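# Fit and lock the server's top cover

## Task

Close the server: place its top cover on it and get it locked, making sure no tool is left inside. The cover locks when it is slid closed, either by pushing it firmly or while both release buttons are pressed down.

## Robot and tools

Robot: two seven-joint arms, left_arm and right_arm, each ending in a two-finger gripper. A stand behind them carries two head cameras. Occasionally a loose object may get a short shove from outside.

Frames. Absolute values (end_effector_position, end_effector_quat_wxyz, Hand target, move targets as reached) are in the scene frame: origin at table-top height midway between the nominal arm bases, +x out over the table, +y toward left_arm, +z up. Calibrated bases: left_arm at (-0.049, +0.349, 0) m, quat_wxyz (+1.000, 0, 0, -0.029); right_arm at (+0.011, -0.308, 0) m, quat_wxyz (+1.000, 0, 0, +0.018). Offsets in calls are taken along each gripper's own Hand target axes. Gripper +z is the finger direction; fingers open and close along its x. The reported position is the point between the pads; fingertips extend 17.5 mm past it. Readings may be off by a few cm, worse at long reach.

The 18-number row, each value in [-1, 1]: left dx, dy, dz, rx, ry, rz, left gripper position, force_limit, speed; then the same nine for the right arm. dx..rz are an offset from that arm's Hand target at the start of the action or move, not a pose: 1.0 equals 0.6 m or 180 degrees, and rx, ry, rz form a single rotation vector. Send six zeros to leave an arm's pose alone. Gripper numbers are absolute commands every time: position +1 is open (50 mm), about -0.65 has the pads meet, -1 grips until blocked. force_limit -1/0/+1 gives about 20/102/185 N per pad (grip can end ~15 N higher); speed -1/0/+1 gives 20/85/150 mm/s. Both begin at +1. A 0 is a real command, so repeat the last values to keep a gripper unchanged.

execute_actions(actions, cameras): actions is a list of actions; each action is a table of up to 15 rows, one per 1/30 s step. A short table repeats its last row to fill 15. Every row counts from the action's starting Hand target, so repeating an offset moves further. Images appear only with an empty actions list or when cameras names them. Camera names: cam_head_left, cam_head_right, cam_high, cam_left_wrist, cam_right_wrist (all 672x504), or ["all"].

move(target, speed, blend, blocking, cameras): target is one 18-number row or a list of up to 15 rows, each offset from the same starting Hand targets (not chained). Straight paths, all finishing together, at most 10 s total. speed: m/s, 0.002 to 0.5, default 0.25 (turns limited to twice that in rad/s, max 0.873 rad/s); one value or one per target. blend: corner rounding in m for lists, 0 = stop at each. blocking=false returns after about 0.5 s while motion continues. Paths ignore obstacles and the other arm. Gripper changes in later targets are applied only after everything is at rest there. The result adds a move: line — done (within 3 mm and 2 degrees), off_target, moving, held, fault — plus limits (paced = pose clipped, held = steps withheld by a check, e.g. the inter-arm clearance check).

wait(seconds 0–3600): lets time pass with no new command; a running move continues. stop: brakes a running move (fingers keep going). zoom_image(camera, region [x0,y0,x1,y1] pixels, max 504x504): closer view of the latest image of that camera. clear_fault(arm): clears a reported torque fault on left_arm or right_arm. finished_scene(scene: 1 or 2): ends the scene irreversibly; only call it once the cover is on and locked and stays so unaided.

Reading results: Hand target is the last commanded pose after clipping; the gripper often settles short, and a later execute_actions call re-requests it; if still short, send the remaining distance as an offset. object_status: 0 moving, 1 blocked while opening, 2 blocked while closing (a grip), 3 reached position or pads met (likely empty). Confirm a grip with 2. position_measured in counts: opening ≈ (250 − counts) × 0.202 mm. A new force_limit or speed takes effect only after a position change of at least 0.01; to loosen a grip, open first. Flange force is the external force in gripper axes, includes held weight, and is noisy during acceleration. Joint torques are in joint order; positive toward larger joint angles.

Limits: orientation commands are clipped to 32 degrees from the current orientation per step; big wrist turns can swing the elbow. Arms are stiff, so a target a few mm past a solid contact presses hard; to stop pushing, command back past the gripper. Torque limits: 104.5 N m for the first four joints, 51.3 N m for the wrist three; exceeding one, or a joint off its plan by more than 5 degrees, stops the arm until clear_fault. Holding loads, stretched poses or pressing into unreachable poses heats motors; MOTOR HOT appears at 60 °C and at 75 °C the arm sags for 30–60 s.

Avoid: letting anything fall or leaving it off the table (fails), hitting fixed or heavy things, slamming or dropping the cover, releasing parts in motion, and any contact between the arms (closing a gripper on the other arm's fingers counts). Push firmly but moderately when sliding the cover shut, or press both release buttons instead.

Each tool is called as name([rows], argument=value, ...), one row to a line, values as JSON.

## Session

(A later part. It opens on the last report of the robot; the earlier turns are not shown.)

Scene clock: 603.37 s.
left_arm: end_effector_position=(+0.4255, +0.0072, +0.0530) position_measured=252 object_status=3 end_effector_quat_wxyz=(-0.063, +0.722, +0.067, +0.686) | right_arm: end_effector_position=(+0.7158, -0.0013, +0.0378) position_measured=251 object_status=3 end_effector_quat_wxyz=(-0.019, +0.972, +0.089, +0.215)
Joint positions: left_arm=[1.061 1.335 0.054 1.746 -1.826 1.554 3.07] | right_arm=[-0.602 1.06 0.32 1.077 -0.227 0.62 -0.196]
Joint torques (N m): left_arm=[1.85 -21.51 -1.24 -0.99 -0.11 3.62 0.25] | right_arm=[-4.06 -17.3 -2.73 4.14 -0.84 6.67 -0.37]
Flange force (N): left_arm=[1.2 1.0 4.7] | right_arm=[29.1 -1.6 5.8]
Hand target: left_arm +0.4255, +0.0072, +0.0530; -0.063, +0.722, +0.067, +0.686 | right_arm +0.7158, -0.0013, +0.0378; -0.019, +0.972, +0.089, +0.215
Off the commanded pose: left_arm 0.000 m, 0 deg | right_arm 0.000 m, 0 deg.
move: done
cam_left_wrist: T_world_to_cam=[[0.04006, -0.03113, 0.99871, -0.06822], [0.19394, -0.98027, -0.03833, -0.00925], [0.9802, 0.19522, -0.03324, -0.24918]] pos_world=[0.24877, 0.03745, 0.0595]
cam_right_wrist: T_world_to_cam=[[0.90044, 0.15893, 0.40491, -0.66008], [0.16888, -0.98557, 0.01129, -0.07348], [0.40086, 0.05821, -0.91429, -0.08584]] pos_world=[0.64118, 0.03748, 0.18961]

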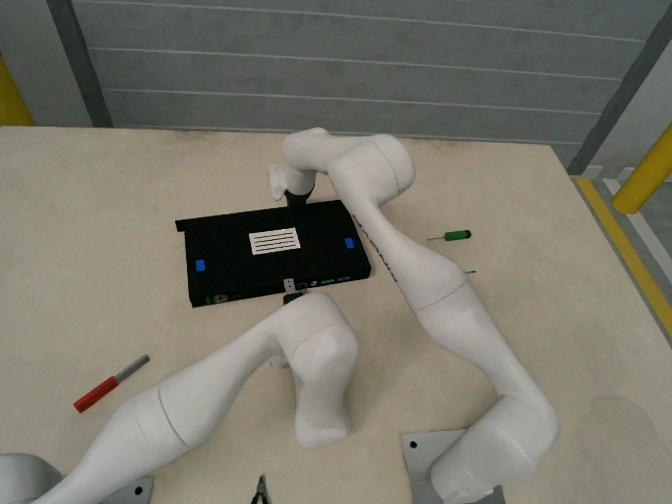

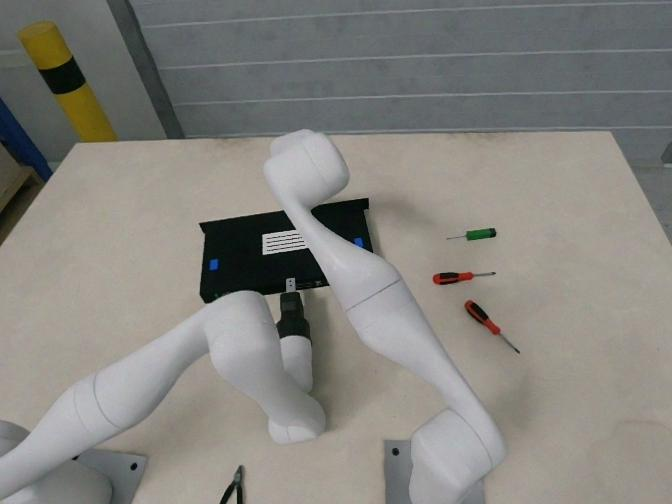

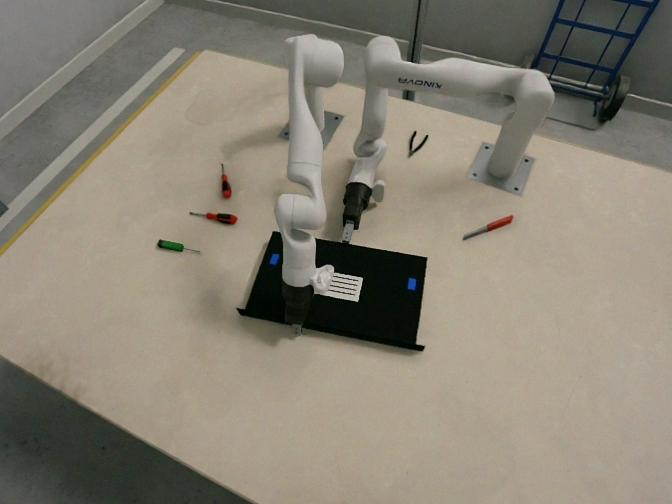

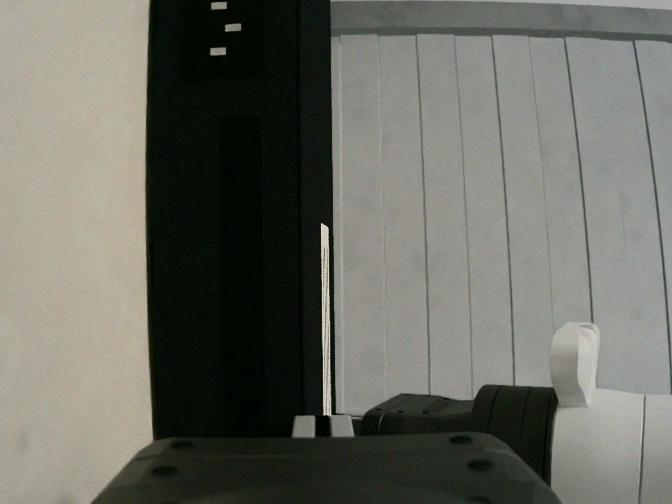

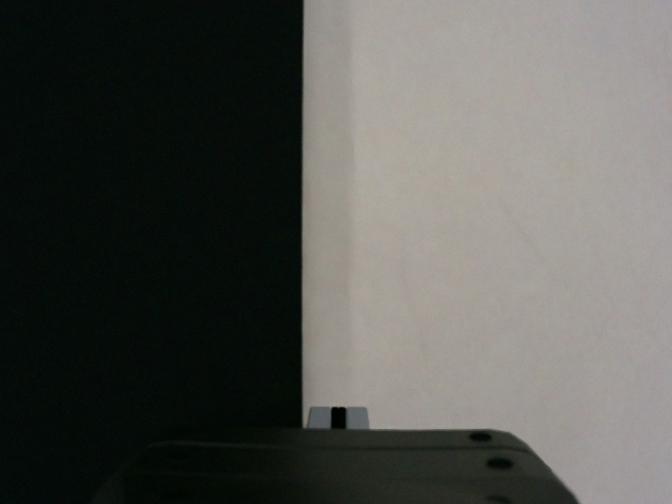

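move([
  [-0.0035,0,-0.0666,0,0,0,-1,-0.5,0,0.0453,0,0.0211,0,0,0,-1,-0.4,0],
  [-0.0035,0,-0.0666,0,0,0,-1,-0.5,0,0.1298,0,-0.1602,0,0,0,-1,-0.4,0],
], speed=[0.1,0.2], blend=[0.01,0], cameras=["cam_right_wrist","cam_high","cam_head_left"])

zoom_image(camera="cam_high", region=[230, 210, 440, 360])

zoom_image(camera="cam_right_wrist", region=[0, 0, 250, 440])

Scene clock: 611.53 s.
left_arm: end_effector_position=(+0.3861, -0.0001, +0.0530) position_measured=252 object_status=3 end_effector_quat_wxyz=(-0.063, +0.722, +0.067, +0.686) | right_arm: end_effector_position=(+0.7453, +0.0042, +0.1579) position_measured=251 object_status=3 end_effector_quat_wxyz=(-0.019, +0.972, +0.089, +0.215)
Joint positions: left_arm=[1.124 1.338 0.095 1.764 -1.756 1.602 3.085] | right_arm=[-0.563 1.011 0.35 0.768 -0.211 0.97 -0.207]
Joint torques (N m): left_arm=[1.89 -21.16 -0.88 -0.51 -0.07 3.68 0.23] | right_arm=[0.8 -26.98 2.73 -9.7 0.43 -1.58 -0.09]
Flange force (N): left_arm=[1.0 1.5 4.8] | right_arm=[1.3 -1.4 -2.2]
Hand target: left_arm +0.3861, -0.0001, +0.0530; -0.063, +0.722, +0.067, +0.686 | right_arm +0.7453, +0.0042, +0.1578; -0.019, +0.972, +0.089, +0.215
Off the commanded pose: left_arm 0.000 m, 0 deg | right_arm 0.000 m, 0 deg.
move: done
cam_right_wrist: T_world_to_cam=[[0.90041, 0.15884, 0.405, -0.73614], [0.16883, -0.98558, 0.01118, -0.07443], [0.40094, 0.05831, -0.91425, 0.01175]] pos_world=[0.67068, 0.04288, 0.30971]
Images, in order (width x height): cam_head_left 672x504, cam_high 672x504, cam_right_wrist 672x504.

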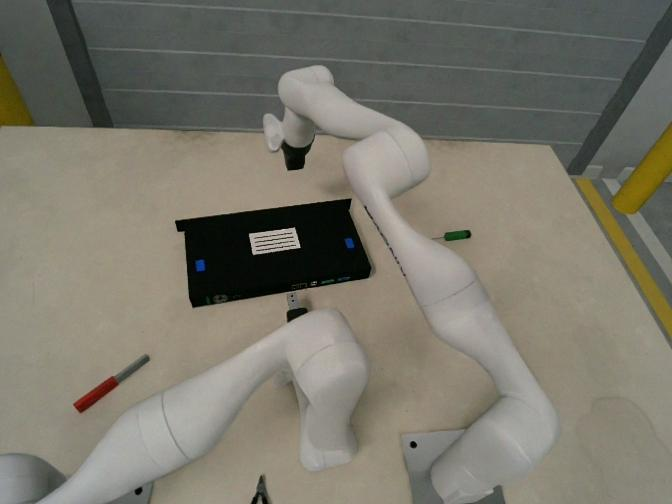

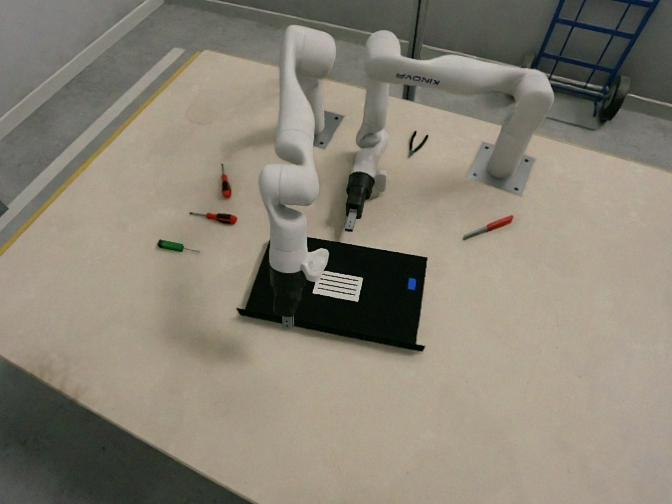

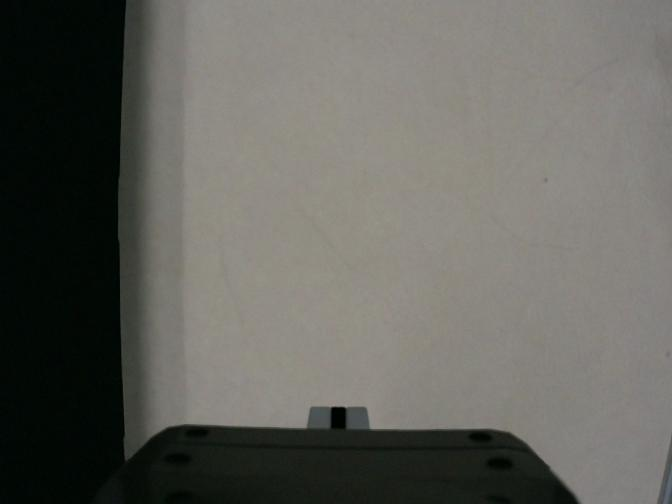

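Scaled by 2.400 from the camera's image (finer frame: 960x720).

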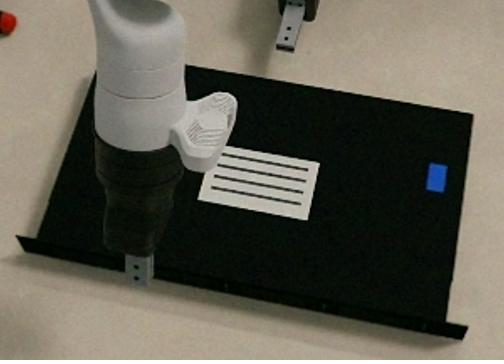

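Scaled by 1.145.

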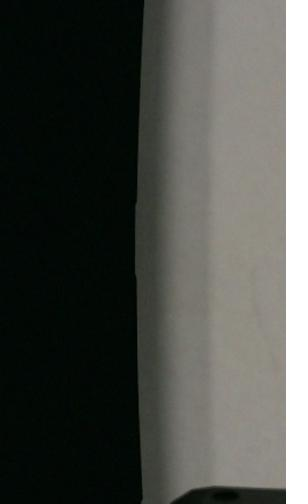

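zoom_image(camera="cam_head_left", region=[170, 195, 290, 255])

zoom_image(camera="cam_head_left", region=[290, 190, 380, 290])

zoom_image(camera="cam_high", region=[360, 270, 440, 360])

Scaled by 4.200 from the camera's image (finer frame: 960x720).

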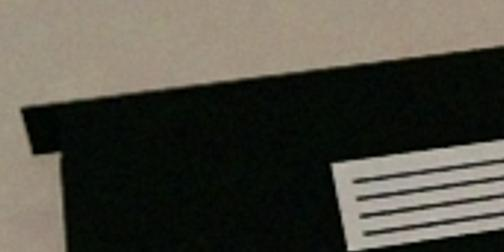

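Scaled by 5.040 from the camera's image (finer frame: 960x720).

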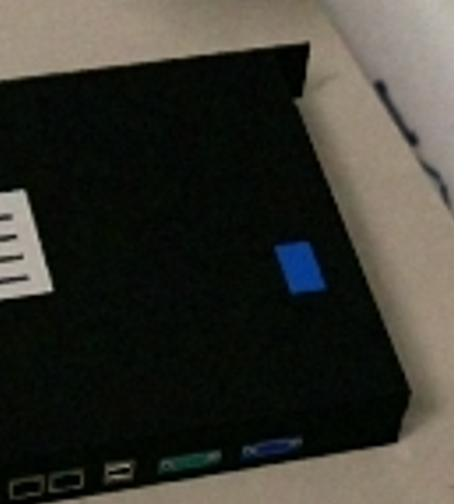

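Scaled by 5.600 from the camera's image (finer frame: 960x720).

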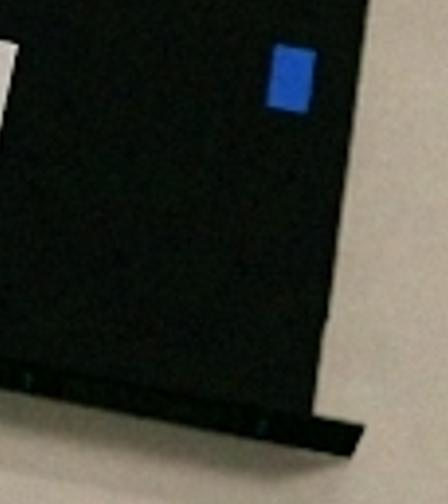

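move(target=[0,0,0,0,0,0,-1,-0.5,0,-0.1359,0,-0.0634,0,-0.1389,0,-1,-0.4,0], speed=0.25, cameras=["cam_right_wrist"])

zoom_image(camera="cam_right_wrist", region=[300, 100, 560, 300])

Scene clock: 626.47 s.
left_arm: end_effector_position=(+0.3861, -0.0001, +0.0530) position_measured=252 object_status=3 end_effector_quat_wxyz=(-0.063, +0.722, +0.067, +0.686) | right_arm: end_effector_position=(+0.6563, -0.0123, +0.1577) position_measured=251 object_status=3 end_effector_quat_wxyz=(-0.001, +0.996, +0.091, +0.004)
Joint positions: left_arm=[1.124 1.338 0.095 1.764 -1.756 1.602 3.085] | right_arm=[-0.433 1.28 0.292 0.036 -0.288 1.818 -0.276]
Joint torques (N m): left_arm=[1.81 -21.08 -0.88 -0.55 -0.06 3.68 0.21] | right_arm=[0.76 -28.11 0.33 -8.25 0.14 -0.2 -0.09]
Flange force (N): left_arm=[1.2 1.3 4.7] | right_arm=no reading
Hand target: left_arm +0.3861, -0.0001, +0.0530; -0.063, +0.722, +0.067, +0.686 | right_arm +0.6568, -0.0121, +0.1579; +0.000, +0.996, +0.091, +0.000
Off the commanded pose: left_arm 0.000 m, 0 deg | right_arm 0.001 m, 1 deg.
move: done
cam_right_wrist: T_world_to_cam=[[0.98465, 0.17427, -0.00996, -0.64293], [0.17439, -0.98459, 0.01287, -0.07956], [-0.00757, -0.01441, -0.99987, 0.32889]] pos_world=[0.64942, 0.03845, 0.32346]

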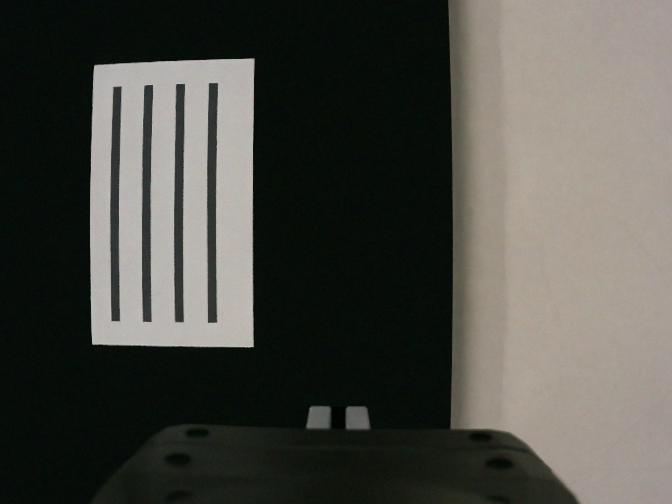

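Scaled by 1.938.

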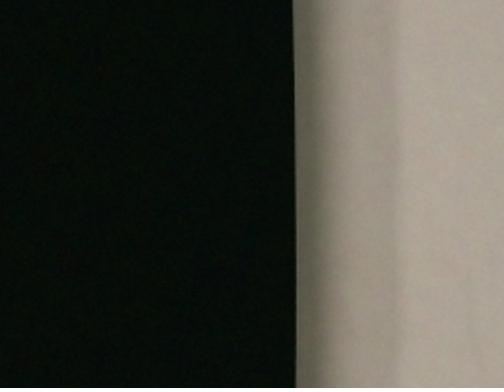

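move([
  [0,0,0,0,0,0,-1,-0.5,0,-0.1752,0.4385,0.0465,0.4333,0,0,-1,-0.4,0],
  [0,0,0,0,0,0,-1,-0.5,0,-0.1702,0.4110,0.1723,0.4333,0,0,-1,-0.4,0],
], speed=0.3, blend=[0.03,0], cameras=["cam_right_wrist"])

zoom_image(camera="cam_right_wrist", region=[460, 270, 640, 410])

zoom_image(camera="cam_right_wrist", region=[60, 270, 240, 440])

Scene clock: 636.20 s.
left_arm: end_effector_position=(+0.3861, -0.0001, +0.0530) position_measured=252 object_status=3 end_effector_quat_wxyz=(-0.063, +0.722, +0.067, +0.686) | right_arm: end_effector_position=(+0.6009, -0.2731, +0.0546) position_measured=251 object_status=3 end_effector_quat_wxyz=(-0.627, +0.774, +0.070, -0.057)
Joint positions: left_arm=[1.124 1.338 0.095 1.764 -1.756 1.602 3.085] | right_arm=[0.447 1.656 -0.243 0.324 -0.892 1.938 0.532]
Joint torques (N m): left_arm=[1.89 -21.13 -0.98 -0.5 -0.02 3.69 0.27] | right_arm=[0.78 -26.41 -3.47 -5.85 -2.63 1.55 -0.06]
Flange force (N): left_arm=[1.1 1.6 4.8] | right_arm=no reading
Hand target: left_arm +0.3861, -0.0001, +0.0530; -0.063, +0.722, +0.067, +0.686 | right_arm +0.6009, -0.2731, +0.0546; -0.627, +0.774, +0.070, -0.057
Off the commanded pose: left_arm 0.000 m, 0 deg | right_arm 0.000 m, 0 deg.
move: done
cam_right_wrist: T_world_to_cam=[[0.98021, 0.19769, -0.01067, -0.5349], [0.03385, -0.22044, -0.97481, 0.02177], [-0.19506, 0.95516, -0.22277, 0.55674]] pos_world=[0.63217, -0.42123, 0.13954]

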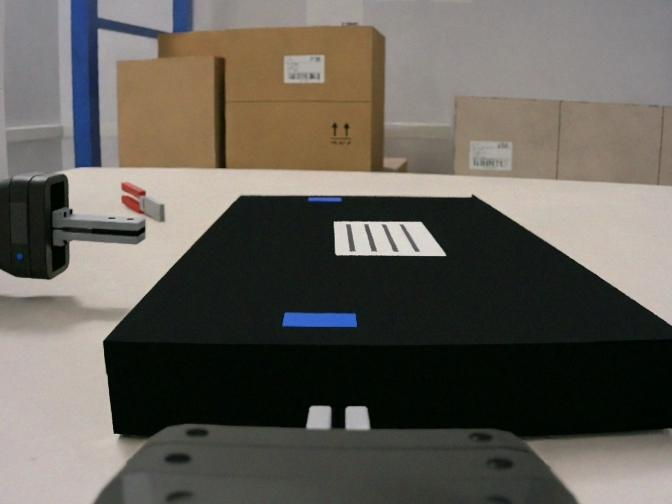

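Scaled by 2.800.

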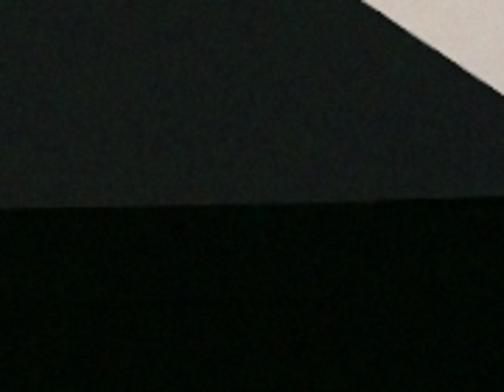

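Scaled by 2.800.

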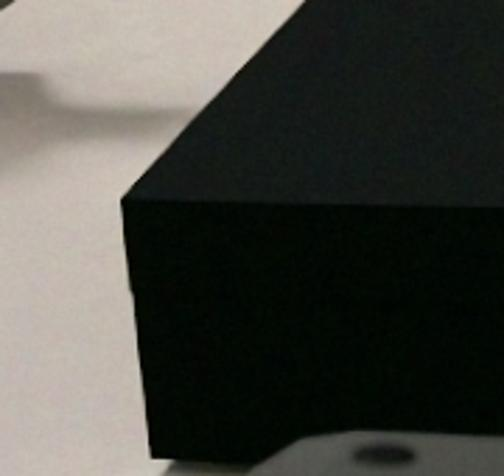

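Cover is flush at both ends, with no gap and both buttons up: it is locked.

finished_scene(scene=2)

The scene is finished: the task was done.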